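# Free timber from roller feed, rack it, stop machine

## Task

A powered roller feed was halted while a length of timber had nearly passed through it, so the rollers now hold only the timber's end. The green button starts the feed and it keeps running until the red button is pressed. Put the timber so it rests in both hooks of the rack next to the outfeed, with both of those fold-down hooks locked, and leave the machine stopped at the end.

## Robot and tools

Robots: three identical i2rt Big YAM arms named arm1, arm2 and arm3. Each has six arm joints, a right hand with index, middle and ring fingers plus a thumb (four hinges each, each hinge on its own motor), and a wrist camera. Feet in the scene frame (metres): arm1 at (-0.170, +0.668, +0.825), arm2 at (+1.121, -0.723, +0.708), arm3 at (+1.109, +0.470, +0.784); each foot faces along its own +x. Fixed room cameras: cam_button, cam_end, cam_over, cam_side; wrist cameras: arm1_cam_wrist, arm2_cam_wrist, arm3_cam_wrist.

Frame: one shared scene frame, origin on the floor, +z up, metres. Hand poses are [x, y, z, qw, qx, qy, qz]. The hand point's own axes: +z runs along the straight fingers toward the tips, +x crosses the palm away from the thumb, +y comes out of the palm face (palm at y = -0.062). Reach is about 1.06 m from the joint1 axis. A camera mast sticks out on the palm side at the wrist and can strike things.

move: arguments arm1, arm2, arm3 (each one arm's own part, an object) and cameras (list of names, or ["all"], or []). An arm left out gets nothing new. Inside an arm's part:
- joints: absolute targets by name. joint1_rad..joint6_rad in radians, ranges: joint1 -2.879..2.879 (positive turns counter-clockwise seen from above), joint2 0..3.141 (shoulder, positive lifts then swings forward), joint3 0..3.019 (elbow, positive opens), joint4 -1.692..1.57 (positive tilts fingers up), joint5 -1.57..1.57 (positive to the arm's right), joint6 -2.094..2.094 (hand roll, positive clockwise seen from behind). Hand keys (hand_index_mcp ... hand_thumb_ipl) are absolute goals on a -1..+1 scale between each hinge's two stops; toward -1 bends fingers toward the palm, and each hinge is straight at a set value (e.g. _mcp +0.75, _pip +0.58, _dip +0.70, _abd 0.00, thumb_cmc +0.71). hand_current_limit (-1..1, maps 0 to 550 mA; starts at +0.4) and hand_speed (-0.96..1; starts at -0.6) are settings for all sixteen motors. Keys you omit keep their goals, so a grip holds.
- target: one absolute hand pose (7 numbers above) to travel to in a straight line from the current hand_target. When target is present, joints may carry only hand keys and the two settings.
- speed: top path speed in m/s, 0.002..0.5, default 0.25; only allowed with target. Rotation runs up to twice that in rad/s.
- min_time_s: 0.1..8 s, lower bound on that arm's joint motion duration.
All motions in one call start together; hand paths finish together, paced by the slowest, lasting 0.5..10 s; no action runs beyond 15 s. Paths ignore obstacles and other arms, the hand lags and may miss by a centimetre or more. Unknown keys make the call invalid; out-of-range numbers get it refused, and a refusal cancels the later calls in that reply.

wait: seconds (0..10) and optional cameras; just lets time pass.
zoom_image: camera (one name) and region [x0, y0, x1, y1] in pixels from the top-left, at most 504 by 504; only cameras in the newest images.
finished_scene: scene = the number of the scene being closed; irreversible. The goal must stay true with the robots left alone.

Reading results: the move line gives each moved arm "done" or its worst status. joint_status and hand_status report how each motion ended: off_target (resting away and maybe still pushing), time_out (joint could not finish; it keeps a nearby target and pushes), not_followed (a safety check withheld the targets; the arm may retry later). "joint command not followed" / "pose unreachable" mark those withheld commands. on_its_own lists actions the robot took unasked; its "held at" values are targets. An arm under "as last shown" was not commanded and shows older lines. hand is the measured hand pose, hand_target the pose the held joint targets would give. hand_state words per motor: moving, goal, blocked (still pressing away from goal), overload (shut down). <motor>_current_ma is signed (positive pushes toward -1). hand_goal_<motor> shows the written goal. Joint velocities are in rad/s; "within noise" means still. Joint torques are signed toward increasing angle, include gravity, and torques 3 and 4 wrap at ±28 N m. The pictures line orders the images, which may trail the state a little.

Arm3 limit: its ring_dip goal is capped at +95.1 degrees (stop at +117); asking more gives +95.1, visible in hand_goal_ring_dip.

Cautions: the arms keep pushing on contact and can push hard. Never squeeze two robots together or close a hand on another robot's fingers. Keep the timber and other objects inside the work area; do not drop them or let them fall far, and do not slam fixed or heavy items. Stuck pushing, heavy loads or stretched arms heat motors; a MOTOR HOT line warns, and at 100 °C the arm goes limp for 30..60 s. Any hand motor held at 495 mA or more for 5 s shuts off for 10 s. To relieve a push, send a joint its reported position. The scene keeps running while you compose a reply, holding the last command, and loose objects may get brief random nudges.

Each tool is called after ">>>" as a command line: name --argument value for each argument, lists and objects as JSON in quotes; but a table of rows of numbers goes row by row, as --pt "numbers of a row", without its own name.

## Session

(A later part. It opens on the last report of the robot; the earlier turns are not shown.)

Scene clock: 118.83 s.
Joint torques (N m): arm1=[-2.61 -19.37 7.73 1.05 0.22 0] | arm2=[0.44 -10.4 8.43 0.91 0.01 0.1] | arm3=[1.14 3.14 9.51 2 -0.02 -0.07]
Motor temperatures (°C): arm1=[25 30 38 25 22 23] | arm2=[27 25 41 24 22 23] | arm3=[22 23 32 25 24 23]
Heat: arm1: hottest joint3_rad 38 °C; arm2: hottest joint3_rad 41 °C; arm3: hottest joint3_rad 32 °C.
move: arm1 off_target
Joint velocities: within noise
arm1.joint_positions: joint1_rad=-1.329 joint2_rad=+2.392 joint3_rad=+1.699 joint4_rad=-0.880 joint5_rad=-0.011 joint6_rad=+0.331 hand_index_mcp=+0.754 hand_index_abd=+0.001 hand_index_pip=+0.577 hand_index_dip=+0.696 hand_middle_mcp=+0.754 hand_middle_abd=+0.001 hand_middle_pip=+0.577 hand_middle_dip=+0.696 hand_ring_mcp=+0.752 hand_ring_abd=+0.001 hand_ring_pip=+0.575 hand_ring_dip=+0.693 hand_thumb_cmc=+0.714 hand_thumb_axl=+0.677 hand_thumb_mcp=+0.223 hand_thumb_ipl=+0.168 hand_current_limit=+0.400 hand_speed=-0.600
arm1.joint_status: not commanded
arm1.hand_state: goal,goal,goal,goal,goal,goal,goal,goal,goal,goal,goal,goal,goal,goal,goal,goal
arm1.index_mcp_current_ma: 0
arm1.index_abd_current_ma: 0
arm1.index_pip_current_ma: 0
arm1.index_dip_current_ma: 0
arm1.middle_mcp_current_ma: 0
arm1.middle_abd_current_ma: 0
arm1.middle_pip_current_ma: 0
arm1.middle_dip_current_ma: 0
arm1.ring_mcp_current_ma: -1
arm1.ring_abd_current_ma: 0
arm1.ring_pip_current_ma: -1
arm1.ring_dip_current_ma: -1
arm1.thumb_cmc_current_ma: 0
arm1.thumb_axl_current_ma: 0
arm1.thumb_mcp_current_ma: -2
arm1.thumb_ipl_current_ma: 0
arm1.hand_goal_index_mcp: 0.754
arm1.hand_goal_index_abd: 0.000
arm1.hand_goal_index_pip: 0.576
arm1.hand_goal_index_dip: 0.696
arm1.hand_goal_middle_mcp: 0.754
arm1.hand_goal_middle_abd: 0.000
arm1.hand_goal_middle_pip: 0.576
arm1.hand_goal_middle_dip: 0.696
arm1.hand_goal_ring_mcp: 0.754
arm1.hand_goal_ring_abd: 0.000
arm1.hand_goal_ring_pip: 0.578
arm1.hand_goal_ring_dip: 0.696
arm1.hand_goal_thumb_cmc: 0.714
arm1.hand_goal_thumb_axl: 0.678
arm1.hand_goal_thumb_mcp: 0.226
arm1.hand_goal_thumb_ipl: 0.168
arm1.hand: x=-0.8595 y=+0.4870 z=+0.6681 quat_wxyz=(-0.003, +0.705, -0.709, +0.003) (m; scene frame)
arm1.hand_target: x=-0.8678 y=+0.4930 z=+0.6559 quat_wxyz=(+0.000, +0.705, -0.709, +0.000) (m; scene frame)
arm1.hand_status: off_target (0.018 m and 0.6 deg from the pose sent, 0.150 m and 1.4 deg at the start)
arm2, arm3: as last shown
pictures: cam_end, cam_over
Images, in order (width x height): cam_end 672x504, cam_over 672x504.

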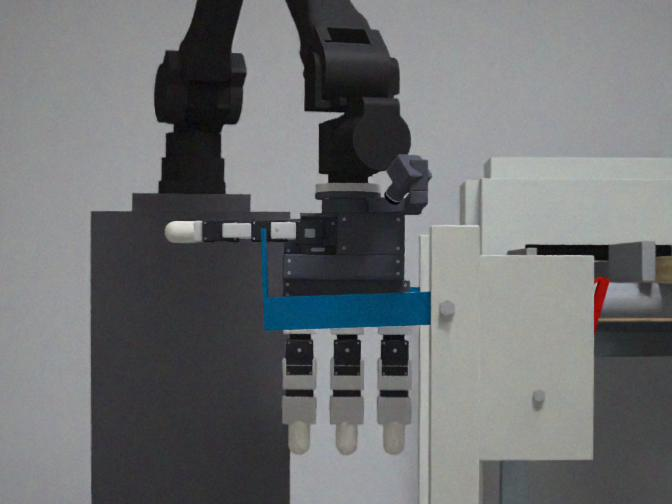

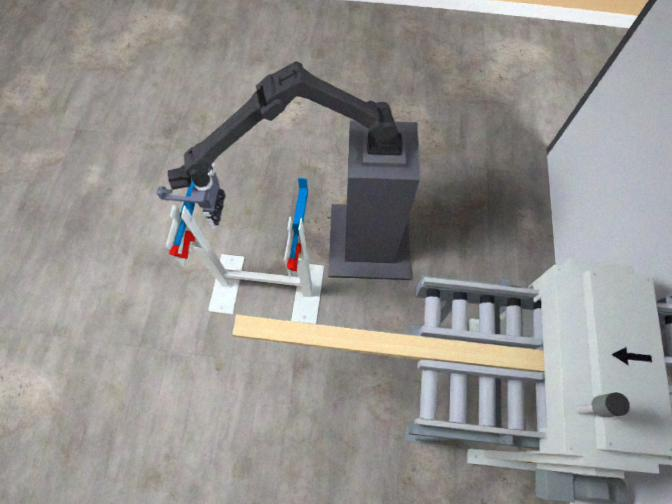

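>>> move --arm1 '{"joints": {"hand_index_pip": -0.74, "hand_middle_pip": -0.74}}'

>>> move --arm1 '{"target": [-0.87, 0.492, 0.715, 0, 0.7071, -0.7071, 0], "speed": 0.08}' --cameras '["cam_end"]'

Scene clock: 123.03 s.
Joint torques (N m): arm1=[-2.37 -19.49 7.84 1.2 0.25 -0.04] | arm2=[-0.09 -10.75 8.31 1.11 0.04 0.11] | arm3=[1.14 2.9 9.5 1.98 -0.04 -0.08]
Motor temperatures (°C): arm1=[25 30 38 25 22 23] | arm2=[27 25 41 24 22 23] | arm3=[22 23 32 25 24 23]
Heat: arm1: hottest joint3_rad 38 °C; arm2: hottest joint3_rad 41 °C; arm3: hottest joint3_rad 32 °C.
move: arm1 done
Joint velocities: within noise
arm1.joint_positions: joint1_rad=-1.329 joint2_rad=+2.392 joint3_rad=+1.699 joint4_rad=-0.880 joint5_rad=-0.011 joint6_rad=+0.331 hand_index_mcp=+0.754 hand_index_abd=+0.001 hand_index_pip=-0.732 hand_index_dip=+0.696 hand_middle_mcp=+0.754 hand_middle_abd=+0.001 hand_middle_pip=-0.732 hand_middle_dip=+0.696 hand_ring_mcp=+0.752 hand_ring_abd=+0.001 hand_ring_pip=+0.575 hand_ring_dip=+0.693 hand_thumb_cmc=+0.714 hand_thumb_axl=+0.677 hand_thumb_mcp=+0.223 hand_thumb_ipl=+0.168 hand_current_limit=+0.400 hand_speed=-0.600
arm1.joint_status: all done
arm1.hand_state: goal,goal,goal,goal,goal,goal,goal,goal,goal,goal,goal,goal,goal,goal,goal,goal
arm1.index_mcp_current_ma: 0
arm1.index_abd_current_ma: 0
arm1.index_pip_current_ma: 7
arm1.index_dip_current_ma: 0
arm1.middle_mcp_current_ma: 0
arm1.middle_abd_current_ma: 0
arm1.middle_pip_current_ma: 6
arm1.middle_dip_current_ma: 0
arm1.ring_mcp_current_ma: -1
arm1.ring_abd_current_ma: 0
arm1.ring_pip_current_ma: -1
arm1.ring_dip_current_ma: -1
arm1.thumb_cmc_current_ma: 0
arm1.thumb_axl_current_ma: 0
arm1.thumb_mcp_current_ma: -2
arm1.thumb_ipl_current_ma: 0
arm1.hand_goal_index_mcp: 0.754
arm1.hand_goal_index_abd: 0.000
arm1.hand_goal_index_pip: -0.740
arm1.hand_goal_index_dip: 0.696
arm1.hand_goal_middle_mcp: 0.754
arm1.hand_goal_middle_abd: 0.000
arm1.hand_goal_middle_pip: -0.740
arm1.hand_goal_middle_dip: 0.696
arm1.hand_goal_ring_mcp: 0.754
arm1.hand_goal_ring_abd: 0.000
arm1.hand_goal_ring_pip: 0.578
arm1.hand_goal_ring_dip: 0.696
arm1.hand_goal_thumb_cmc: 0.714
arm1.hand_goal_thumb_axl: 0.678
arm1.hand_goal_thumb_mcp: 0.226
arm1.hand_goal_thumb_ipl: 0.168
arm1.hand: x=-0.8595 y=+0.4870 z=+0.6681 quat_wxyz=(-0.003, +0.705, -0.709, +0.003) (m; scene frame)
arm1.hand_target: x=-0.8678 y=+0.4930 z=+0.6559 quat_wxyz=(+0.000, +0.705, -0.709, +0.000) (m; scene frame)
arm1.hand_status: not commanded
arm2, arm3: as last shown
pictures: none

Scene clock: 124.50 s.
Joint torques (N m): arm1=[-2.37 -23.24 8.18 -0.27 0.2 -0.07] | arm2=[0.44 -10.81 8.31 0.9 0.02 0.05] | arm3=[0.85 3.02 9.55 2 -0.03 -0.08]
Motor temperatures (°C): arm1=[25 30 38 25 22 23] | arm2=[27 25 41 24 22 23] | arm3=[22 23 32 25 24 23]
Heat: arm1: hottest joint3_rad 38 °C; arm2: hottest joint3_rad 41 °C; arm3: hottest joint3_rad 32 °C.
move: arm1 off_target
Joint velocities: within noise
arm1.joint_positions: joint1_rad=-1.330 joint2_rad=+2.346 joint3_rad=+1.699 joint4_rad=-0.940 joint5_rad=-0.011 joint6_rad=+0.317 hand_index_mcp=+0.766 hand_index_abd=+0.001 hand_index_pip=-0.722 hand_index_dip=+0.701 hand_middle_mcp=+0.755 hand_middle_abd=+0.001 hand_middle_pip=-0.732 hand_middle_dip=+0.696 hand_ring_mcp=+0.752 hand_ring_abd=+0.001 hand_ring_pip=+0.575 hand_ring_dip=+0.693 hand_thumb_cmc=+0.714 hand_thumb_axl=+0.677 hand_thumb_mcp=+0.223 hand_thumb_ipl=+0.168 hand_current_limit=+0.400 hand_speed=-0.600
arm1.joint_status: not commanded
arm1.hand_state: goal,goal,goal,goal,goal,goal,goal,goal,goal,goal,goal,goal,goal,goal,goal,goal
arm1.index_mcp_current_ma: 12
arm1.index_abd_current_ma: 0
arm1.index_pip_current_ma: 20
arm1.index_dip_current_ma: 3
arm1.middle_mcp_current_ma: 0
arm1.middle_abd_current_ma: 0
arm1.middle_pip_current_ma: 6
arm1.middle_dip_current_ma: 0
arm1.ring_mcp_current_ma: -1
arm1.ring_abd_current_ma: 0
arm1.ring_pip_current_ma: -1
arm1.ring_dip_current_ma: -1
arm1.thumb_cmc_current_ma: 0
arm1.thumb_axl_current_ma: 0
arm1.thumb_mcp_current_ma: -2
arm1.thumb_ipl_current_ma: 0
arm1.hand_goal_index_mcp: 0.754
arm1.hand_goal_index_abd: 0.000
arm1.hand_goal_index_pip: -0.740
arm1.hand_goal_index_dip: 0.696
arm1.hand_goal_middle_mcp: 0.754
arm1.hand_goal_middle_abd: 0.000
arm1.hand_goal_middle_pip: -0.740
arm1.hand_goal_middle_dip: 0.696
arm1.hand_goal_ring_mcp: 0.754
arm1.hand_goal_ring_abd: 0.000
arm1.hand_goal_ring_pip: 0.578
arm1.hand_goal_ring_dip: 0.696
arm1.hand_goal_thumb_cmc: 0.714
arm1.hand_goal_thumb_axl: 0.678
arm1.hand_goal_thumb_mcp: 0.226
arm1.hand_goal_thumb_ipl: 0.168
arm1.hand: x=-0.8578 y=+0.4874 z=+0.6956 quat_wxyz=(-0.009, +0.709, -0.705, +0.006) (m; scene frame)
arm1.hand_target: x=-0.8709 y=+0.4915 z=+0.7153 quat_wxyz=(+0.001, +0.710, -0.705, -0.001) (m; scene frame)
arm1.hand_status: off_target (0.023 m and 1.3 deg from the pose sent, 0.048 m and 0.6 deg at the start)
arm2: as last shown
arm3.joint_positions: joint1_rad=+0.572 joint2_rad=+0.577 joint3_rad=+1.415 joint4_rad=-1.384 joint5_rad=-0.038 joint6_rad=+1.105 hand_index_mcp=+0.754 hand_index_abd=+0.000 hand_index_pip=+0.577 hand_index_dip=+0.696 hand_middle_mcp=+0.754 hand_middle_abd=+0.000 hand_middle_pip=+0.577 hand_middle_dip=+0.696 hand_ring_mcp=+0.754 hand_ring_abd=+0.000 hand_ring_pip=+0.577 hand_ring_dip=+0.696 hand_thumb_cmc=+0.714 hand_thumb_axl=+0.677 hand_thumb_mcp=+0.226 hand_thumb_ipl=+0.168 hand_current_limit=+0.400 hand_speed=-0.600
arm3.joint_status: not commanded
arm3.hand_state: goal,goal,goal,goal,goal,goal,goal,goal,goal,goal,goal,goal,goal,goal,goal,goal
arm3.index_mcp_current_ma: 0
arm3.index_abd_current_ma: 0
arm3.index_pip_current_ma: 0
arm3.index_dip_current_ma: 0
arm3.middle_mcp_current_ma: 0
arm3.middle_abd_current_ma: 0
arm3.middle_pip_current_ma: 0
arm3.middle_dip_current_ma: 0
arm3.ring_mcp_current_ma: 0
arm3.ring_abd_current_ma: 0
arm3.ring_pip_current_ma: 0
arm3.ring_dip_current_ma: 0
arm3.thumb_cmc_current_ma: 0
arm3.thumb_axl_current_ma: 0
arm3.thumb_mcp_current_ma: 0
arm3.thumb_ipl_current_ma: 0
arm3.hand_goal_index_mcp: 0.754
arm3.hand_goal_index_abd: 0.000
arm3.hand_goal_index_pip: 0.576
arm3.hand_goal_index_dip: 0.696
arm3.hand_goal_middle_mcp: 0.754
arm3.hand_goal_middle_abd: 0.000
arm3.hand_goal_middle_pip: 0.576
arm3.hand_goal_middle_dip: 0.696
arm3.hand_goal_ring_mcp: 0.754
arm3.hand_goal_ring_abd: 0.000
arm3.hand_goal_ring_pip: 0.576
arm3.hand_goal_ring_dip: 0.696
arm3.hand_goal_thumb_cmc: 0.714
arm3.hand_goal_thumb_axl: 0.678
arm3.hand_goal_thumb_mcp: 0.226
arm3.hand_goal_thumb_ipl: 0.168
arm3.hand: x=+1.1306 y=+0.2306 z=+1.3443 quat_wxyz=(+0.331, +0.830, -0.271, +0.359) (m; scene frame)
arm3.hand_target: x=+1.1291 y=+0.2335 z=+1.3554 quat_wxyz=(+0.339, +0.824, -0.269, +0.366) (m; scene frame)
arm3.hand_status: not commanded
pictures: cam_end
Images, in order (width x height): cam_end 672x504.

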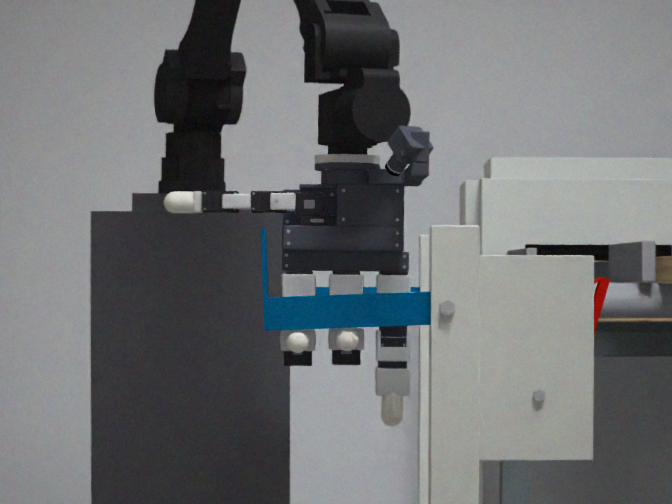

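>>> move --arm1 '{"target": [-0.87, 0.492, 0.76, 0, 0.7071, -0.7071, 0], "speed": 0.06}' --cameras '["cam_end"]'

Scene clock: 128.97 s.
Joint torques (N m): arm1=[-2.32 -26.81 8.55 -0.29 0.22 0.02] | arm2=[-0.79 -10.93 8.58 0.68 0.05 0.09] | arm3=[0.97 3.08 9.48 1.98 -0.04 -0.07]
Motor temperatures (°C): arm1=[25 31 38 25 22 23] | arm2=[27 25 41 24 22 23] | arm3=[22 23 32 25 24 23]
Heat: arm1: hottest joint3_rad 38 °C; arm2: hottest joint3_rad 41 °C; arm3: hottest joint3_rad 32 °C.
move: arm1 off_target
Joint velocities: within noise
arm1.joint_positions: joint1_rad=-1.330 joint2_rad=+2.318 joint3_rad=+1.698 joint4_rad=-1.009 joint5_rad=-0.011 joint6_rad=+0.314 hand_index_mcp=+0.773 hand_index_abd=+0.001 hand_index_pip=-0.705 hand_index_dip=+0.710 hand_middle_mcp=+0.776 hand_middle_abd=+0.001 hand_middle_pip=-0.699 hand_middle_dip=+0.712 hand_ring_mcp=+0.752 hand_ring_abd=+0.001 hand_ring_pip=+0.575 hand_ring_dip=+0.693 hand_thumb_cmc=+0.714 hand_thumb_axl=+0.677 hand_thumb_mcp=+0.223 hand_thumb_ipl=+0.168 hand_current_limit=+0.400 hand_speed=-0.600
arm1.joint_status: not commanded
arm1.hand_state: goal,goal,blocked,goal,blocked,goal,blocked,goal,goal,goal,goal,goal,goal,goal,goal,goal
arm1.index_mcp_current_ma: 25
arm1.index_abd_current_ma: 0
arm1.index_pip_current_ma: 56
arm1.index_dip_current_ma: 13
arm1.middle_mcp_current_ma: 30
arm1.middle_abd_current_ma: 0
arm1.middle_pip_current_ma: 70
arm1.middle_dip_current_ma: 17
arm1.ring_mcp_current_ma: -1
arm1.ring_abd_current_ma: 0
arm1.ring_pip_current_ma: -1
arm1.ring_dip_current_ma: -1
arm1.thumb_cmc_current_ma: 0
arm1.thumb_axl_current_ma: 0
arm1.thumb_mcp_current_ma: -2
arm1.thumb_ipl_current_ma: 0
arm1.hand_goal_index_mcp: 0.754
arm1.hand_goal_index_abd: 0.000
arm1.hand_goal_index_pip: -0.740
arm1.hand_goal_index_dip: 0.696
arm1.hand_goal_middle_mcp: 0.754
arm1.hand_goal_middle_abd: 0.000
arm1.hand_goal_middle_pip: -0.740
arm1.hand_goal_middle_dip: 0.696
arm1.hand_goal_ring_mcp: 0.754
arm1.hand_goal_ring_abd: 0.000
arm1.hand_goal_ring_pip: 0.578
arm1.hand_goal_ring_dip: 0.696
arm1.hand_goal_thumb_cmc: 0.714
arm1.hand_goal_thumb_axl: 0.678
arm1.hand_goal_thumb_mcp: 0.226
arm1.hand_goal_thumb_ipl: 0.168
arm1.hand: x=-0.8474 y=+0.4905 z=+0.7095 quat_wxyz=(-0.028, +0.710, -0.704, +0.016) (m; scene frame)
arm1.hand_target: x=-0.8695 y=+0.4917 z=+0.7587 quat_wxyz=(+0.001, +0.707, -0.707, -0.001) (m; scene frame)
arm1.hand_status: off_target (0.055 m and 3.8 deg from the pose sent, 0.066 m and 1.3 deg at the start)
arm2, arm3: as last shown
pictures: cam_end
Images, in order (width x height): cam_end 672x504.

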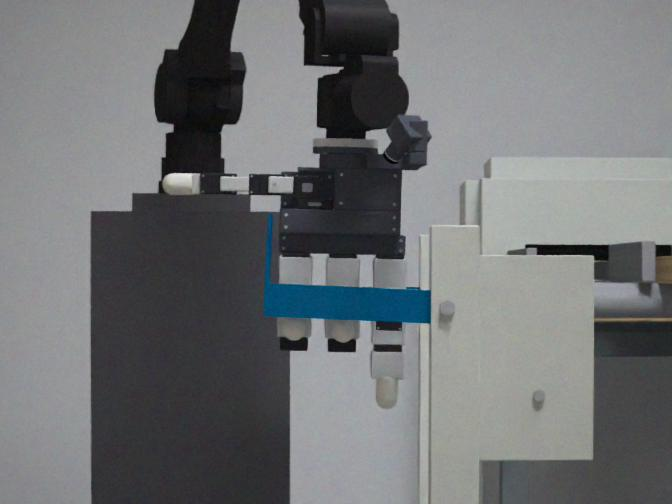

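>>> move --arm1 '{"target": [-0.87, 0.492, 0.66, 0, 0.7071, -0.7071, 0], "speed": 0.12}'

>>> move --arm1 '{"joints": {"hand_index_pip": 0.577, "hand_middle_pip": 0.577}}'

>>> move --arm1 '{"target": [-0.865, 0.492, 0.84, 0, 0.7071, -0.7071, 0], "speed": 0.25}' --cameras '["cam_end", "cam_over"]'

>>> zoom_image --camera "cam_over" --region '[100, 60, 400, 360]'

Scene clock: 135.97 s.
Joint torques (N m): arm1=[-1.67 -19.25 8.38 1.03 0.19 0.04] | arm2=[-0.09 -10.34 8.28 0.88 0.09 0.11] | arm3=[1.03 3.02 9.52 2 -0.03 -0.08]
Motor temperatures (°C): arm1=[25 33 38 25 22 23] | arm2=[27 25 41 24 22 23] | arm3=[22 23 32 25 24 23]
Heat: arm1: hottest joint3_rad 38 °C; arm2: hottest joint3_rad 41 °C; arm3: hottest joint3_rad 32 °C.
move: arm1 off_target
Joint velocities: within noise
arm1.joint_positions: joint1_rad=-1.330 joint2_rad=+2.385 joint3_rad=+1.699 joint4_rad=-0.891 joint5_rad=-0.011 joint6_rad=+0.322 hand_index_mcp=+0.759 hand_index_abd=+0.001 hand_index_pip=-0.732 hand_index_dip=+0.700 hand_middle_mcp=+0.759 hand_middle_abd=+0.001 hand_middle_pip=-0.732 hand_middle_dip=+0.699 hand_ring_mcp=+0.752 hand_ring_abd=+0.001 hand_ring_pip=+0.575 hand_ring_dip=+0.693 hand_thumb_cmc=+0.714 hand_thumb_axl=+0.677 hand_thumb_mcp=+0.223 hand_thumb_ipl=+0.168 hand_current_limit=+0.400 hand_speed=-0.600
arm1.joint_status: not commanded
arm1.hand_state: goal,goal,goal,goal,goal,goal,goal,goal,goal,goal,goal,goal,goal,goal,goal,goal
arm1.index_mcp_current_ma: 4
arm1.index_abd_current_ma: 0
arm1.index_pip_current_ma: 6
arm1.index_dip_current_ma: 2
arm1.middle_mcp_current_ma: 3
arm1.middle_abd_current_ma: 0
arm1.middle_pip_current_ma: 6
arm1.middle_dip_current_ma: 2
arm1.ring_mcp_current_ma: -1
arm1.ring_abd_current_ma: 0
arm1.ring_pip_current_ma: -1
arm1.ring_dip_current_ma: -1
arm1.thumb_cmc_current_ma: 0
arm1.thumb_axl_current_ma: 0
arm1.thumb_mcp_current_ma: -2
arm1.thumb_ipl_current_ma: 0
arm1.hand_goal_index_mcp: 0.754
arm1.hand_goal_index_abd: 0.000
arm1.hand_goal_index_pip: -0.740
arm1.hand_goal_index_dip: 0.696
arm1.hand_goal_middle_mcp: 0.754
arm1.hand_goal_middle_abd: 0.000
arm1.hand_goal_middle_pip: -0.740
arm1.hand_goal_middle_dip: 0.696
arm1.hand_goal_ring_mcp: 0.754
arm1.hand_goal_ring_abd: 0.000
arm1.hand_goal_ring_pip: 0.578
arm1.hand_goal_ring_dip: 0.696
arm1.hand_goal_thumb_cmc: 0.714
arm1.hand_goal_thumb_axl: 0.678
arm1.hand_goal_thumb_mcp: 0.226
arm1.hand_goal_thumb_ipl: 0.168
arm1.hand: x=-0.8591 y=+0.4875 z=+0.6715 quat_wxyz=(-0.005, +0.708, -0.706, +0.004) (m; scene frame)
arm1.hand_target: x=-0.8684 y=+0.4929 z=+0.6600 quat_wxyz=(-0.001, +0.704, -0.710, +0.000) (m; scene frame)
arm1.hand_status: off_target (0.017 m and 0.8 deg from the pose sent, 0.054 m and 3.8 deg at the start)
arm2, arm3: as last shown
pictures: none

Scene clock: 137.37 s.
Joint torques (N m): arm1=[-1.9 -19.37 8.2 1.1 0.23 -0.02] | arm2=[0.21 -11.11 8.34 0.73 0.04 0.14] | arm3=[0.97 2.9 9.57 1.98 -0.04 -0.08]
Motor temperatures (°C): arm1=[25 33 38 25 22 23] | arm2=[27 25 41 24 22 23] | arm3=[22 23 32 25 24 23]
Heat: arm1: hottest joint3_rad 38 °C; arm2: hottest joint3_rad 41 °C; arm3: hottest joint3_rad 32 °C.
move: arm1 done
Joint velocities: within noise
arm1.joint_positions: joint1_rad=-1.330 joint2_rad=+2.385 joint3_rad=+1.699 joint4_rad=-0.891 joint5_rad=-0.011 joint6_rad=+0.322 hand_index_mcp=+0.756 hand_index_abd=+0.001 hand_index_pip=+0.575 hand_index_dip=+0.699 hand_middle_mcp=+0.755 hand_middle_abd=+0.001 hand_middle_pip=+0.575 hand_middle_dip=+0.699 hand_ring_mcp=+0.752 hand_ring_abd=+0.001 hand_ring_pip=+0.575 hand_ring_dip=+0.693 hand_thumb_cmc=+0.714 hand_thumb_axl=+0.677 hand_thumb_mcp=+0.223 hand_thumb_ipl=+0.168 hand_current_limit=+0.400 hand_speed=-0.600
arm1.joint_status: all done
arm1.hand_state: goal,goal,goal,goal,goal,goal,goal,goal,goal,goal,goal,goal,goal,goal,goal,goal
arm1.index_mcp_current_ma: 1
arm1.index_abd_current_ma: 0
arm1.index_pip_current_ma: -2
arm1.index_dip_current_ma: 1
arm1.middle_mcp_current_ma: 0
arm1.middle_abd_current_ma: 0
arm1.middle_pip_current_ma: -2
arm1.middle_dip_current_ma: 1
arm1.ring_mcp_current_ma: -1
arm1.ring_abd_current_ma: 0
arm1.ring_pip_current_ma: -1
arm1.ring_dip_current_ma: -1
arm1.thumb_cmc_current_ma: 0
arm1.thumb_axl_current_ma: 0
arm1.thumb_mcp_current_ma: -2
arm1.thumb_ipl_current_ma: 0
arm1.hand_goal_index_mcp: 0.754
arm1.hand_goal_index_abd: 0.000
arm1.hand_goal_index_pip: 0.578
arm1.hand_goal_index_dip: 0.696
arm1.hand_goal_middle_mcp: 0.754
arm1.hand_goal_middle_abd: 0.000
arm1.hand_goal_middle_pip: 0.578
arm1.hand_goal_middle_dip: 0.696
arm1.hand_goal_ring_mcp: 0.754
arm1.hand_goal_ring_abd: 0.000
arm1.hand_goal_ring_pip: 0.578
arm1.hand_goal_ring_dip: 0.696
arm1.hand_goal_thumb_cmc: 0.714
arm1.hand_goal_thumb_axl: 0.678
arm1.hand_goal_thumb_mcp: 0.226
arm1.hand_goal_thumb_ipl: 0.168
arm1.hand: x=-0.8591 y=+0.4875 z=+0.6715 quat_wxyz=(-0.005, +0.708, -0.706, +0.004) (m; scene frame)
arm1.hand_target: x=-0.8684 y=+0.4929 z=+0.6600 quat_wxyz=(-0.001, +0.704, -0.710, +0.000) (m; scene frame)
arm1.hand_status: not commanded
arm2.joint_positions: joint1_rad=+0.280 joint2_rad=+1.455 joint3_rad=+1.365 joint4_rad=-1.475 joint5_rad=+0.013 joint6_rad=+1.554 hand_index_mcp=+0.755 hand_index_abd=+0.000 hand_index_pip=+0.577 hand_index_dip=+0.696 hand_middle_mcp=+0.017 hand_middle_abd=+0.000 hand_middle_pip=-0.877 hand_middle_dip=-0.717 hand_ring_mcp=+0.013 hand_ring_abd=+0.000 hand_ring_pip=-0.857 hand_ring_dip=-0.738 hand_thumb_cmc=+0.715 hand_thumb_axl=+0.677 hand_thumb_mcp=+0.224 hand_thumb_ipl=+0.168 hand_current_limit=+0.400 hand_speed=-0.600
arm2.joint_status: not commanded
arm2.hand_state: goal,goal,goal,goal,goal,goal,goal,goal,goal,goal,goal,goal,goal,goal,goal,goal
arm2.index_mcp_current_ma: 2
arm2.index_abd_current_ma: 0
arm2.index_pip_current_ma: 1
arm2.index_dip_current_ma: 0
arm2.middle_mcp_current_ma: 51
arm2.middle_abd_current_ma: 0
arm2.middle_pip_current_ma: 6
arm2.middle_dip_current_ma: 5
arm2.ring_mcp_current_ma: 38
arm2.ring_abd_current_ma: 0
arm2.ring_pip_current_ma: 7
arm2.ring_dip_current_ma: 4
arm2.thumb_cmc_current_ma: 2
arm2.thumb_axl_current_ma: -1
arm2.thumb_mcp_current_ma: -6
arm2.thumb_ipl_current_ma: -1
arm2.hand_goal_index_mcp: 0.754
arm2.hand_goal_index_abd: 0.000
arm2.hand_goal_index_pip: 0.576
arm2.hand_goal_index_dip: 0.696
arm2.hand_goal_middle_mcp: 0.000
arm2.hand_goal_middle_abd: 0.000
arm2.hand_goal_middle_pip: -0.880
arm2.hand_goal_middle_dip: -0.720
arm2.hand_goal_ring_mcp: 0.000
arm2.hand_goal_ring_abd: 0.000
arm2.hand_goal_ring_pip: -0.860
arm2.hand_goal_ring_dip: -0.740
arm2.hand_goal_thumb_cmc: 0.714
arm2.hand_goal_thumb_axl: 0.678
arm2.hand_goal_thumb_mcp: 0.226
arm2.hand_goal_thumb_ipl: 0.168
arm2.hand: x=+0.9990 y=-0.3246 z=+0.9397 quat_wxyz=(+0.000, +0.496, +0.868, +0.003) (m; scene frame)
arm2.hand_target: x=+0.9931 y=-0.3241 z=+0.9330 quat_wxyz=(+0.000, +0.500, +0.866, -0.001) (m; scene frame)
arm2.hand_status: not commanded
arm3: as last shown
pictures: none

Scene clock: 138.90 s.
Joint torques (N m): arm1=[-2.14 -20.48 10.14 -0.27 0.21 -0.01] | arm2=[0.32 -10.52 8.35 1.06 0.02 0.12] | arm3=[0.85 2.96 9.51 2 -0.03 -0.08]
Motor temperatures (°C): arm1=[25 33 38 25 22 23] | arm2=[27 25 41 24 22 23] | arm3=[22 23 32 25 24 23]
Heat: arm1: hottest joint3_rad 38 °C; arm2: hottest joint3_rad 41 °C; arm3: hottest joint3_rad 32 °C.
move: arm1 off_target
Joint velocities: within noise
arm1.joint_positions: joint1_rad=-1.330 joint2_rad=+2.152 joint3_rad=+1.727 joint4_rad=-1.164 joint5_rad=-0.011 joint6_rad=+0.320 hand_index_mcp=+0.755 hand_index_abd=+0.001 hand_index_pip=+0.575 hand_index_dip=+0.699 hand_middle_mcp=+0.755 hand_middle_abd=+0.001 hand_middle_pip=+0.575 hand_middle_dip=+0.699 hand_ring_mcp=+0.752 hand_ring_abd=+0.001 hand_ring_pip=+0.575 hand_ring_dip=+0.693 hand_thumb_cmc=+0.714 hand_thumb_axl=+0.677 hand_thumb_mcp=+0.223 hand_thumb_ipl=+0.168 hand_current_limit=+0.400 hand_speed=-0.600
arm1.joint_status: not commanded
arm1.hand_state: goal,goal,goal,goal,goal,goal,goal,goal,goal,goal,goal,goal,goal,goal,goal,goal
arm1.index_mcp_current_ma: 0
arm1.index_abd_current_ma: 0
arm1.index_pip_current_ma: -2
arm1.index_dip_current_ma: 1
arm1.middle_mcp_current_ma: 0
arm1.middle_abd_current_ma: 0
arm1.middle_pip_current_ma: -2
arm1.middle_dip_current_ma: 1
arm1.ring_mcp_current_ma: -1
arm1.ring_abd_current_ma: 0
arm1.ring_pip_current_ma: -1
arm1.ring_dip_current_ma: -1
arm1.thumb_cmc_current_ma: 0
arm1.thumb_axl_current_ma: 0
arm1.thumb_mcp_current_ma: -2
arm1.thumb_ipl_current_ma: 0
arm1.hand_goal_index_mcp: 0.754
arm1.hand_goal_index_abd: 0.000
arm1.hand_goal_index_pip: 0.578
arm1.hand_goal_index_dip: 0.696
arm1.hand_goal_middle_mcp: 0.754
arm1.hand_goal_middle_abd: 0.000
arm1.hand_goal_middle_pip: 0.578
arm1.hand_goal_middle_dip: 0.696
arm1.hand_goal_ring_mcp: 0.754
arm1.hand_goal_ring_abd: 0.000
arm1.hand_goal_ring_pip: 0.578
arm1.hand_goal_ring_dip: 0.696
arm1.hand_goal_thumb_cmc: 0.714
arm1.hand_goal_thumb_axl: 0.678
arm1.hand_goal_thumb_mcp: 0.226
arm1.hand_goal_thumb_ipl: 0.168
arm1.hand: x=-0.8521 y=+0.4885 z=+0.8238 quat_wxyz=(-0.010, +0.708, -0.706, +0.007) (m; scene frame)
arm1.hand_target: x=-0.8661 y=+0.4915 z=+0.8396 quat_wxyz=(+0.000, +0.708, -0.707, +0.000) (m; scene frame)
arm1.hand_status: off_target (0.021 m and 1.5 deg from the pose sent, 0.169 m and 0.8 deg at the start)
arm2, arm3: as last shown
pictures: cam_end, cam_over
Images, in order (width x height): cam_end 672x504, cam_over 672x504.

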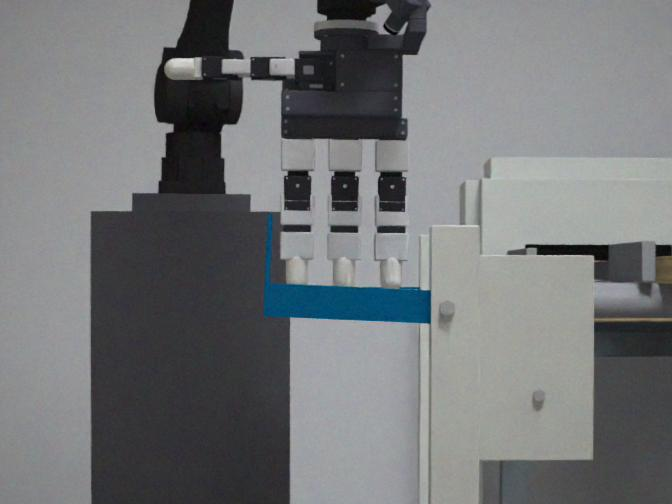

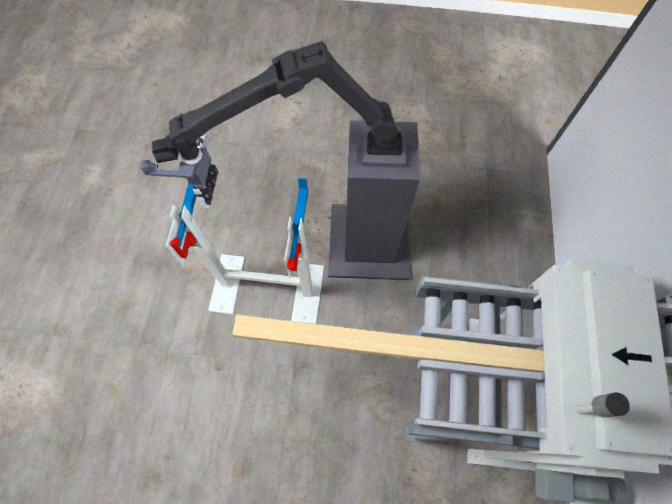

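Scaled by 1.680 from the camera's 672x504 image, which has a finer 960x720 frame.

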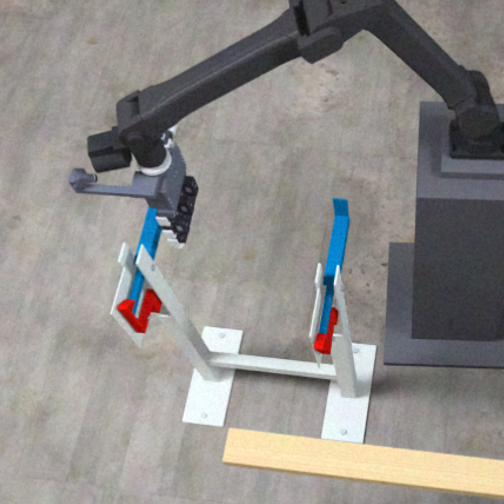

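>>> move --arm1 '{"target": [-0.78, 0.45, 0.98, 0, 0.7071, -0.7071, 0], "speed": 0.3}'

>>> move --arm1 '{"target": [-0.55, 0.30, 1.02, 0.7071, 0.7071, 0, 0], "speed": 0.4}' --cameras '["cam_over", "cam_end"]'

Scene clock: 174.10 s.
Joint torques (N m): arm1=[-1.2 -17.08 7.25 0.01 0.26 0.13] | arm2=[0.26 -10.64 8.17 0.91 0.09 0.11] | arm3=[1.03 3.25 9.52 2.06 -0.03 -0.07]
Motor temperatures (°C): arm1=[25 32 40 25 22 23] | arm2=[27 26 41 24 22 23] | arm3=[22 23 33 25 24 23]
Heat: arm1: hottest joint3_rad 40 °C; arm2: hottest joint3_rad 41 °C; arm3: hottest joint3_rad 33 °C.
move: arm1 off_target
Joint velocities: within noise
arm1.joint_positions: joint1_rad=-1.227 joint2_rad=+1.865 joint3_rad=+1.713 joint4_rad=-1.377 joint5_rad=-0.010 joint6_rad=+0.414 hand_index_mcp=+0.755 hand_index_abd=+0.001 hand_index_pip=+0.575 hand_index_dip=+0.699 hand_middle_mcp=+0.755 hand_middle_abd=+0.001 hand_middle_pip=+0.575 hand_middle_dip=+0.699 hand_ring_mcp=+0.752 hand_ring_abd=+0.001 hand_ring_pip=+0.575 hand_ring_dip=+0.693 hand_thumb_cmc=+0.714 hand_thumb_axl=+0.677 hand_thumb_mcp=+0.223 hand_thumb_ipl=+0.168 hand_current_limit=+0.400 hand_speed=-0.600
arm1.joint_status: not commanded
arm1.hand_state: goal,goal,goal,goal,goal,goal,goal,goal,goal,goal,goal,goal,goal,goal,goal,goal
arm1.index_mcp_current_ma: 0
arm1.index_abd_current_ma: 0
arm1.index_pip_current_ma: -1
arm1.index_dip_current_ma: 1
arm1.middle_mcp_current_ma: 0
arm1.middle_abd_current_ma: 0
arm1.middle_pip_current_ma: -1
arm1.middle_dip_current_ma: 1
arm1.ring_mcp_current_ma: -1
arm1.ring_abd_current_ma: 0
arm1.ring_pip_current_ma: -1
arm1.ring_dip_current_ma: -1
arm1.thumb_cmc_current_ma: 0
arm1.thumb_axl_current_ma: 0
arm1.thumb_mcp_current_ma: -2
arm1.thumb_ipl_current_ma: 0
arm1.hand_goal_index_mcp: 0.754
arm1.hand_goal_index_abd: 0.000
arm1.hand_goal_index_pip: 0.578
arm1.hand_goal_index_dip: 0.696
arm1.hand_goal_middle_mcp: 0.754
arm1.hand_goal_middle_abd: 0.000
arm1.hand_goal_middle_pip: 0.578
arm1.hand_goal_middle_dip: 0.696
arm1.hand_goal_ring_mcp: 0.754
arm1.hand_goal_ring_abd: 0.000
arm1.hand_goal_ring_pip: 0.578
arm1.hand_goal_ring_dip: 0.696
arm1.hand_goal_thumb_cmc: 0.714
arm1.hand_goal_thumb_axl: 0.678
arm1.hand_goal_thumb_mcp: 0.226
arm1.hand_goal_thumb_ipl: 0.168
arm1.hand: x=-0.7879 y=+0.4451 z=+0.9912 quat_wxyz=(+0.016, +0.712, -0.702, -0.005) (m; scene frame)
arm1.hand_target: x=-0.7817 y=+0.4507 z=+0.9808 quat_wxyz=(+0.000, +0.706, -0.708, -0.001) (m; scene frame)
arm1.hand_status: off_target (0.015 m and 2.1 deg from the pose sent, 0.176 m and 1.5 deg at the start)
arm2, arm3: as last shown
pictures: none

Scene clock: 178.07 s.
Joint torques (N m): arm1=[-0.38 -10.23 6.19 2.85 0.13 0.13] | arm2=[0.79 -11.28 8.28 0.65 0.08 0.11] | arm3=[0.91 3.08 9.55 2.04 -0.04 -0.08]
Motor temperatures (°C): arm1=[25 32 40 25 22 23] | arm2=[27 26 41 24 22 23] | arm3=[22 23 33 25 24 23]
Heat: arm1: hottest joint3_rad 40 °C; arm2: hottest joint3_rad 41 °C; arm3: hottest joint3_rad 33 °C.
move: arm1 done
Joint velocities: within noise
arm1.joint_positions: joint1_rad=-1.174 joint2_rad=+1.839 joint3_rad=+0.631 joint4_rad=+1.188 joint5_rad=-1.083 joint6_rad=-0.013 hand_index_mcp=+0.762 hand_index_abd=+0.001 hand_index_pip=+0.578 hand_index_dip=+0.699 hand_middle_mcp=+0.761 hand_middle_abd=+0.001 hand_middle_pip=+0.578 hand_middle_dip=+0.699 hand_ring_mcp=+0.762 hand_ring_abd=+0.001 hand_ring_pip=+0.578 hand_ring_dip=+0.694 hand_thumb_cmc=+0.721 hand_thumb_axl=+0.677 hand_thumb_mcp=+0.224 hand_thumb_ipl=+0.168 hand_current_limit=+0.400 hand_speed=-0.600
arm1.joint_status: not commanded
arm1.hand_state: goal,goal,goal,goal,goal,goal,goal,goal,goal,goal,goal,goal,goal,goal,goal,goal
arm1.index_mcp_current_ma: 7
arm1.index_abd_current_ma: 0
arm1.index_pip_current_ma: 0
arm1.index_dip_current_ma: 1
arm1.middle_mcp_current_ma: 5
arm1.middle_abd_current_ma: 0
arm1.middle_pip_current_ma: 0
arm1.middle_dip_current_ma: 1
arm1.ring_mcp_current_ma: 7
arm1.ring_abd_current_ma: 0
arm1.ring_pip_current_ma: 0
arm1.ring_dip_current_ma: -1
arm1.thumb_cmc_current_ma: 5
arm1.thumb_axl_current_ma: 0
arm1.thumb_mcp_current_ma: -1
arm1.thumb_ipl_current_ma: 0
arm1.hand_goal_index_mcp: 0.754
arm1.hand_goal_index_abd: 0.000
arm1.hand_goal_index_pip: 0.578
arm1.hand_goal_index_dip: 0.696
arm1.hand_goal_middle_mcp: 0.754
arm1.hand_goal_middle_abd: 0.000
arm1.hand_goal_middle_pip: 0.578
arm1.hand_goal_middle_dip: 0.696
arm1.hand_goal_ring_mcp: 0.754
arm1.hand_goal_ring_abd: 0.000
arm1.hand_goal_ring_pip: 0.578
arm1.hand_goal_ring_dip: 0.696
arm1.hand_goal_thumb_cmc: 0.714
arm1.hand_goal_thumb_axl: 0.678
arm1.hand_goal_thumb_mcp: 0.226
arm1.hand_goal_thumb_ipl: 0.168
arm1.hand: x=-0.5483 y=+0.3085 z=+1.0228 quat_wxyz=(+0.700, +0.714, -0.006, +0.000) (m; scene frame)
arm1.hand_target: x=-0.5524 y=+0.3004 z=+1.0223 quat_wxyz=(+0.705, +0.709, +0.000, +0.001) (m; scene frame)
arm1.hand_status: done (0.009 m and 1.2 deg from the pose sent, 0.280 m and 118.0 deg at the start)
arm2, arm3: as last shown
pictures: cam_end, cam_over
Images, in order (width x height): cam_end 672x504, cam_over 672x504.

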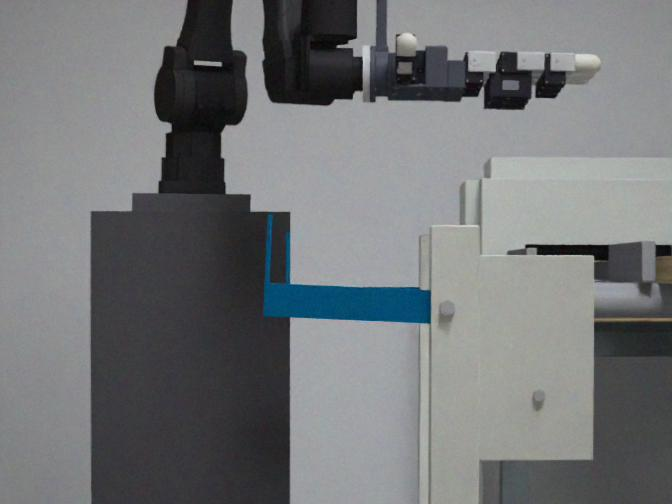

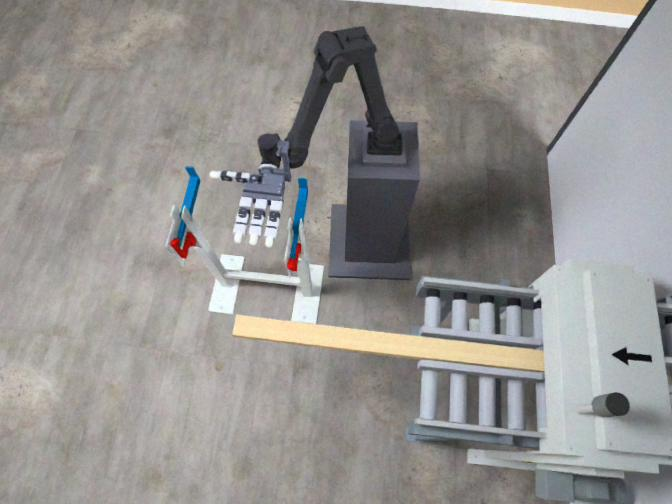

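>>> move --arm1 '{"target": [-0.195, 0.22, 0.86, 0.7071, 0.7071, 0, 0], "speed": 0.3}'

>>> move --arm1 '{"target": [-0.195, 0.15, 0.70, 0.7071, 0.7071, 0, 0], "speed": 0.2}' --cameras '["cam_over", "cam_side", "cam_end", "arm1_cam_wrist"]'

Scene clock: 185.57 s.
Joint torques (N m): arm1=[-0.62 -8.59 0.79 3.04 0.2 0.14] | arm2=[-0.5 -11.28 8.08 0.85 0.05 0.15] | arm3=[1.08 3.14 9.55 2.02 -0.05 -0.08]
Motor temperatures (°C): arm1=[25 32 38 25 22 23] | arm2=[27 26 41 24 22 23] | arm3=[22 23 33 25 24 23]
Heat: arm1: hottest joint3_rad 38 °C; arm2: hottest joint3_rad 41 °C; arm3: hottest joint3_rad 33 °C.
move: arm1 off_target
Joint velocities: within noise
arm1.joint_positions: joint1_rad=-0.114 joint2_rad=+2.154 joint3_rad=+0.312 joint4_rad=+1.520 joint5_rad=-0.022 joint6_rad=-0.027 hand_index_mcp=+0.762 hand_index_abd=+0.001 hand_index_pip=+0.578 hand_index_dip=+0.699 hand_middle_mcp=+0.761 hand_middle_abd=+0.001 hand_middle_pip=+0.578 hand_middle_dip=+0.699 hand_ring_mcp=+0.762 hand_ring_abd=+0.000 hand_ring_pip=+0.578 hand_ring_dip=+0.694 hand_thumb_cmc=+0.721 hand_thumb_axl=+0.677 hand_thumb_mcp=+0.224 hand_thumb_ipl=+0.168 hand_current_limit=+0.400 hand_speed=-0.600
arm1.joint_status: not commanded
arm1.hand_state: goal,goal,goal,goal,goal,goal,goal,goal,goal,goal,goal,goal,goal,goal,goal,goal
arm1.index_mcp_current_ma: 7
arm1.index_abd_current_ma: 0
arm1.index_pip_current_ma: 0
arm1.index_dip_current_ma: 1
arm1.middle_mcp_current_ma: 5
arm1.middle_abd_current_ma: 0
arm1.middle_pip_current_ma: 0
arm1.middle_dip_current_ma: 1
arm1.ring_mcp_current_ma: 7
arm1.ring_abd_current_ma: 0
arm1.ring_pip_current_ma: 0
arm1.ring_dip_current_ma: -1
arm1.thumb_cmc_current_ma: 5
arm1.thumb_axl_current_ma: 0
arm1.thumb_mcp_current_ma: -1
arm1.thumb_ipl_current_ma: 0
arm1.hand_goal_index_mcp: 0.754
arm1.hand_goal_index_abd: 0.000
arm1.hand_goal_index_pip: 0.578
arm1.hand_goal_index_dip: 0.696
arm1.hand_goal_middle_mcp: 0.754
arm1.hand_goal_middle_abd: 0.000
arm1.hand_goal_middle_pip: 0.578
arm1.hand_goal_middle_dip: 0.696
arm1.hand_goal_ring_mcp: 0.754
arm1.hand_goal_ring_abd: 0.000
arm1.hand_goal_ring_pip: 0.578
arm1.hand_goal_ring_dip: 0.696
arm1.hand_goal_thumb_cmc: 0.714
arm1.hand_goal_thumb_axl: 0.678
arm1.hand_goal_thumb_mcp: 0.226
arm1.hand_goal_thumb_ipl: 0.168
arm1.hand: x=-0.2014 y=+0.2208 z=+0.8651 quat_wxyz=(+0.581, +0.814, +0.004, -0.007) (m; scene frame)
arm1.hand_target: x=-0.1978 y=+0.2202 z=+0.8632 quat_wxyz=(+0.586, +0.810, +0.001, -0.001) (m; scene frame)
arm1.hand_status: off_target (0.008 m and 18.9 deg from the pose sent, 0.399 m and 1.2 deg at the start; a joint's target at an end of its range on 76 of 94 steps)
arm2, arm3: as last shown
pictures: none

Scene clock: 187.37 s.
Joint torques (N m): arm1=[-0.26 -11.99 0.24 3.04 0.19 0.11] | arm2=[0.5 -11.52 8.5 0.84 -0.01 0.1] | arm3=[0.91 3.02 9.55 2 -0.04 -0.08]
Motor temperatures (°C): arm1=[25 32 38 25 22 23] | arm2=[27 26 41 24 22 23] | arm3=[22 23 33 25 24 23]
Heat: arm1: hottest joint3_rad 38 °C; arm2: hottest joint3_rad 41 °C; arm3: hottest joint3_rad 33 °C.
move: arm1 off_target
Joint velocities: within noise
arm1.joint_positions: joint1_rad=-0.092 joint2_rad=+2.626 joint3_rad=+0.724 joint4_rad=+1.525 joint5_rad=+0.012 joint6_rad=-0.002 hand_index_mcp=+0.762 hand_index_abd=+0.001 hand_index_pip=+0.578 hand_index_dip=+0.699 hand_middle_mcp=+0.761 hand_middle_abd=+0.001 hand_middle_pip=+0.578 hand_middle_dip=+0.699 hand_ring_mcp=+0.762 hand_ring_abd=+0.000 hand_ring_pip=+0.578 hand_ring_dip=+0.694 hand_thumb_cmc=+0.721 hand_thumb_axl=+0.677 hand_thumb_mcp=+0.224 hand_thumb_ipl=+0.168 hand_current_limit=+0.400 hand_speed=-0.600
arm1.joint_status: not commanded
arm1.hand_state: goal,goal,goal,goal,goal,goal,goal,goal,goal,goal,goal,goal,goal,goal,goal,goal
arm1.index_mcp_current_ma: 7
arm1.index_abd_current_ma: 0
arm1.index_pip_current_ma: 0
arm1.index_dip_current_ma: 1
arm1.middle_mcp_current_ma: 5
arm1.middle_abd_current_ma: 0
arm1.middle_pip_current_ma: 0
arm1.middle_dip_current_ma: 1
arm1.ring_mcp_current_ma: 7
arm1.ring_abd_current_ma: 0
arm1.ring_pip_current_ma: 0
arm1.ring_dip_current_ma: -1
arm1.thumb_cmc_current_ma: 5
arm1.thumb_axl_current_ma: 0
arm1.thumb_mcp_current_ma: -1
arm1.thumb_ipl_current_ma: 0
arm1.hand_goal_index_mcp: 0.754
arm1.hand_goal_index_abd: 0.000
arm1.hand_goal_index_pip: 0.578
arm1.hand_goal_index_dip: 0.696
arm1.hand_goal_middle_mcp: 0.754
arm1.hand_goal_middle_abd: 0.000
arm1.hand_goal_middle_pip: 0.578
arm1.hand_goal_middle_dip: 0.696
arm1.hand_goal_ring_mcp: 0.754
arm1.hand_goal_ring_abd: 0.000
arm1.hand_goal_ring_pip: 0.578
arm1.hand_goal_ring_dip: 0.696
arm1.hand_goal_thumb_cmc: 0.714
arm1.hand_goal_thumb_axl: 0.678
arm1.hand_goal_thumb_mcp: 0.226
arm1.hand_goal_thumb_ipl: 0.168
arm1.hand: x=-0.1999 y=+0.1474 z=+0.7050 quat_wxyz=(+0.558, +0.830, -0.007, -0.007) (m; scene frame)
arm1.hand_target: x=-0.1953 y=+0.1507 z=+0.6992 quat_wxyz=(+0.560, +0.828, -0.010, -0.001) (m; scene frame)
arm1.hand_status: off_target (0.007 m and 22.2 deg from the pose sent, 0.180 m and 18.9 deg at the start; pose on its path clipped on 30 of 54 steps; a joint's target at an end of its range on 54 of 54 steps)
arm2: as last shown
arm3.joint_positions: joint1_rad=+0.572 joint2_rad=+0.577 joint3_rad=+1.415 joint4_rad=-1.384 joint5_rad=-0.038 joint6_rad=+1.105 hand_index_mcp=+0.754 hand_index_abd=+0.000 hand_index_pip=+0.577 hand_index_dip=+0.696 hand_middle_mcp=+0.754 hand_middle_abd=+0.000 hand_middle_pip=+0.577 hand_middle_dip=+0.696 hand_ring_mcp=+0.754 hand_ring_abd=+0.000 hand_ring_pip=+0.577 hand_ring_dip=+0.696 hand_thumb_cmc=+0.714 hand_thumb_axl=+0.677 hand_thumb_mcp=+0.226 hand_thumb_ipl=+0.168 hand_current_limit=+0.400 hand_speed=-0.600
arm3.joint_status: not commanded
arm3.hand_state: goal,goal,goal,goal,goal,goal,goal,goal,goal,goal,goal,goal,goal,goal,goal,goal
arm3.index_mcp_current_ma: 0
arm3.index_abd_current_ma: 0
arm3.index_pip_current_ma: 0
arm3.index_dip_current_ma: 0
arm3.middle_mcp_current_ma: 0
arm3.middle_abd_current_ma: 0
arm3.middle_pip_current_ma: 0
arm3.middle_dip_current_ma: 0
arm3.ring_mcp_current_ma: 0
arm3.ring_abd_current_ma: 0
arm3.ring_pip_current_ma: 0
arm3.ring_dip_current_ma: 0
arm3.thumb_cmc_current_ma: 0
arm3.thumb_axl_current_ma: 0
arm3.thumb_mcp_current_ma: 0
arm3.thumb_ipl_current_ma: 0
arm3.hand_goal_index_mcp: 0.754
arm3.hand_goal_index_abd: 0.000
arm3.hand_goal_index_pip: 0.576
arm3.hand_goal_index_dip: 0.696
arm3.hand_goal_middle_mcp: 0.754
arm3.hand_goal_middle_abd: 0.000
arm3.hand_goal_middle_pip: 0.576
arm3.hand_goal_middle_dip: 0.696
arm3.hand_goal_ring_mcp: 0.754
arm3.hand_goal_ring_abd: 0.000
arm3.hand_goal_ring_pip: 0.576
arm3.hand_goal_ring_dip: 0.696
arm3.hand_goal_thumb_cmc: 0.714
arm3.hand_goal_thumb_axl: 0.678
arm3.hand_goal_thumb_mcp: 0.226
arm3.hand_goal_thumb_ipl: 0.168
arm3.hand: x=+1.1306 y=+0.2306 z=+1.3443 quat_wxyz=(+0.331, +0.830, -0.271, +0.359) (m; scene frame)
arm3.hand_target: x=+1.1291 y=+0.2335 z=+1.3554 quat_wxyz=(+0.339, +0.824, -0.269, +0.366) (m; scene frame)
arm3.hand_status: not commanded
pictures: arm1_cam_wrist, cam_end, cam_over, cam_side
Images, in order (width x height): arm1_cam_wrist 672x504, cam_end 672x504, cam_over 672x504, cam_side 672x504.

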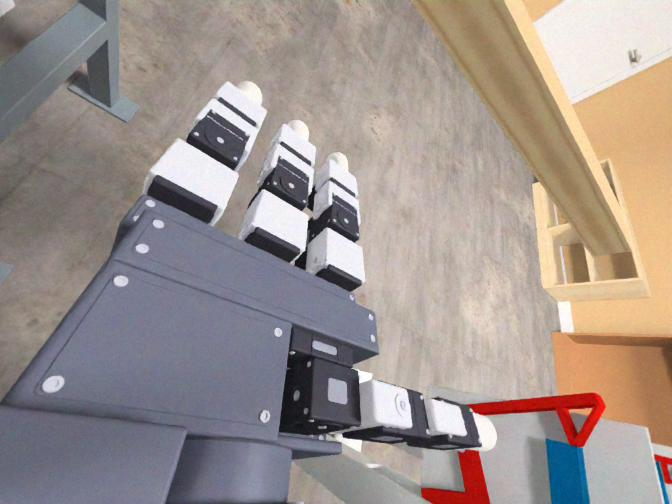

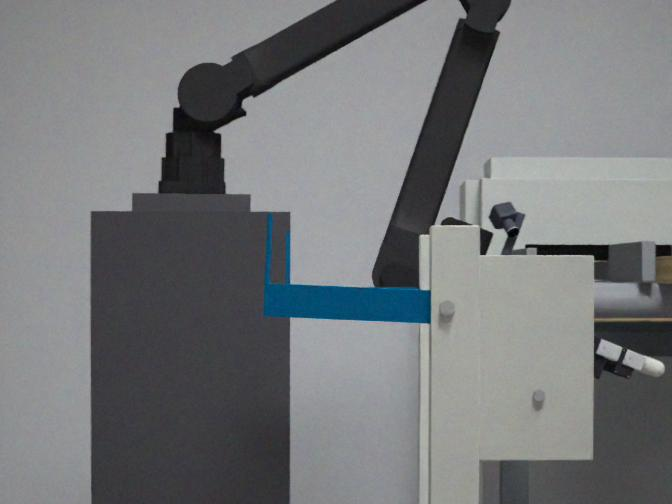

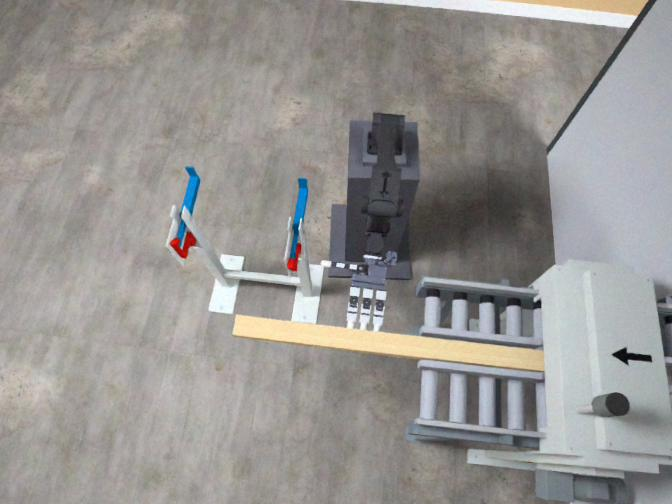

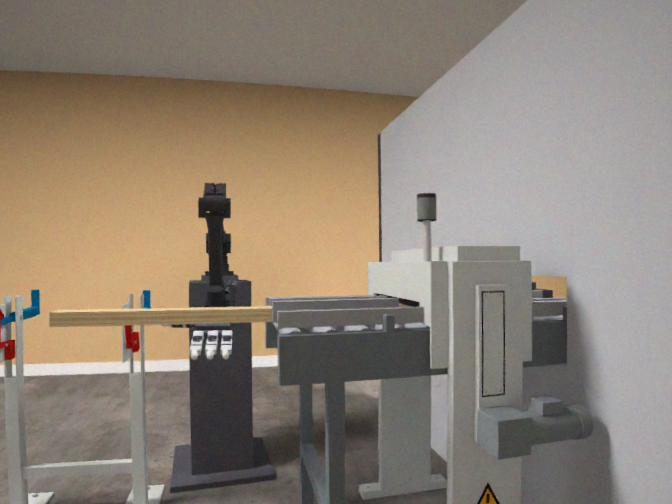

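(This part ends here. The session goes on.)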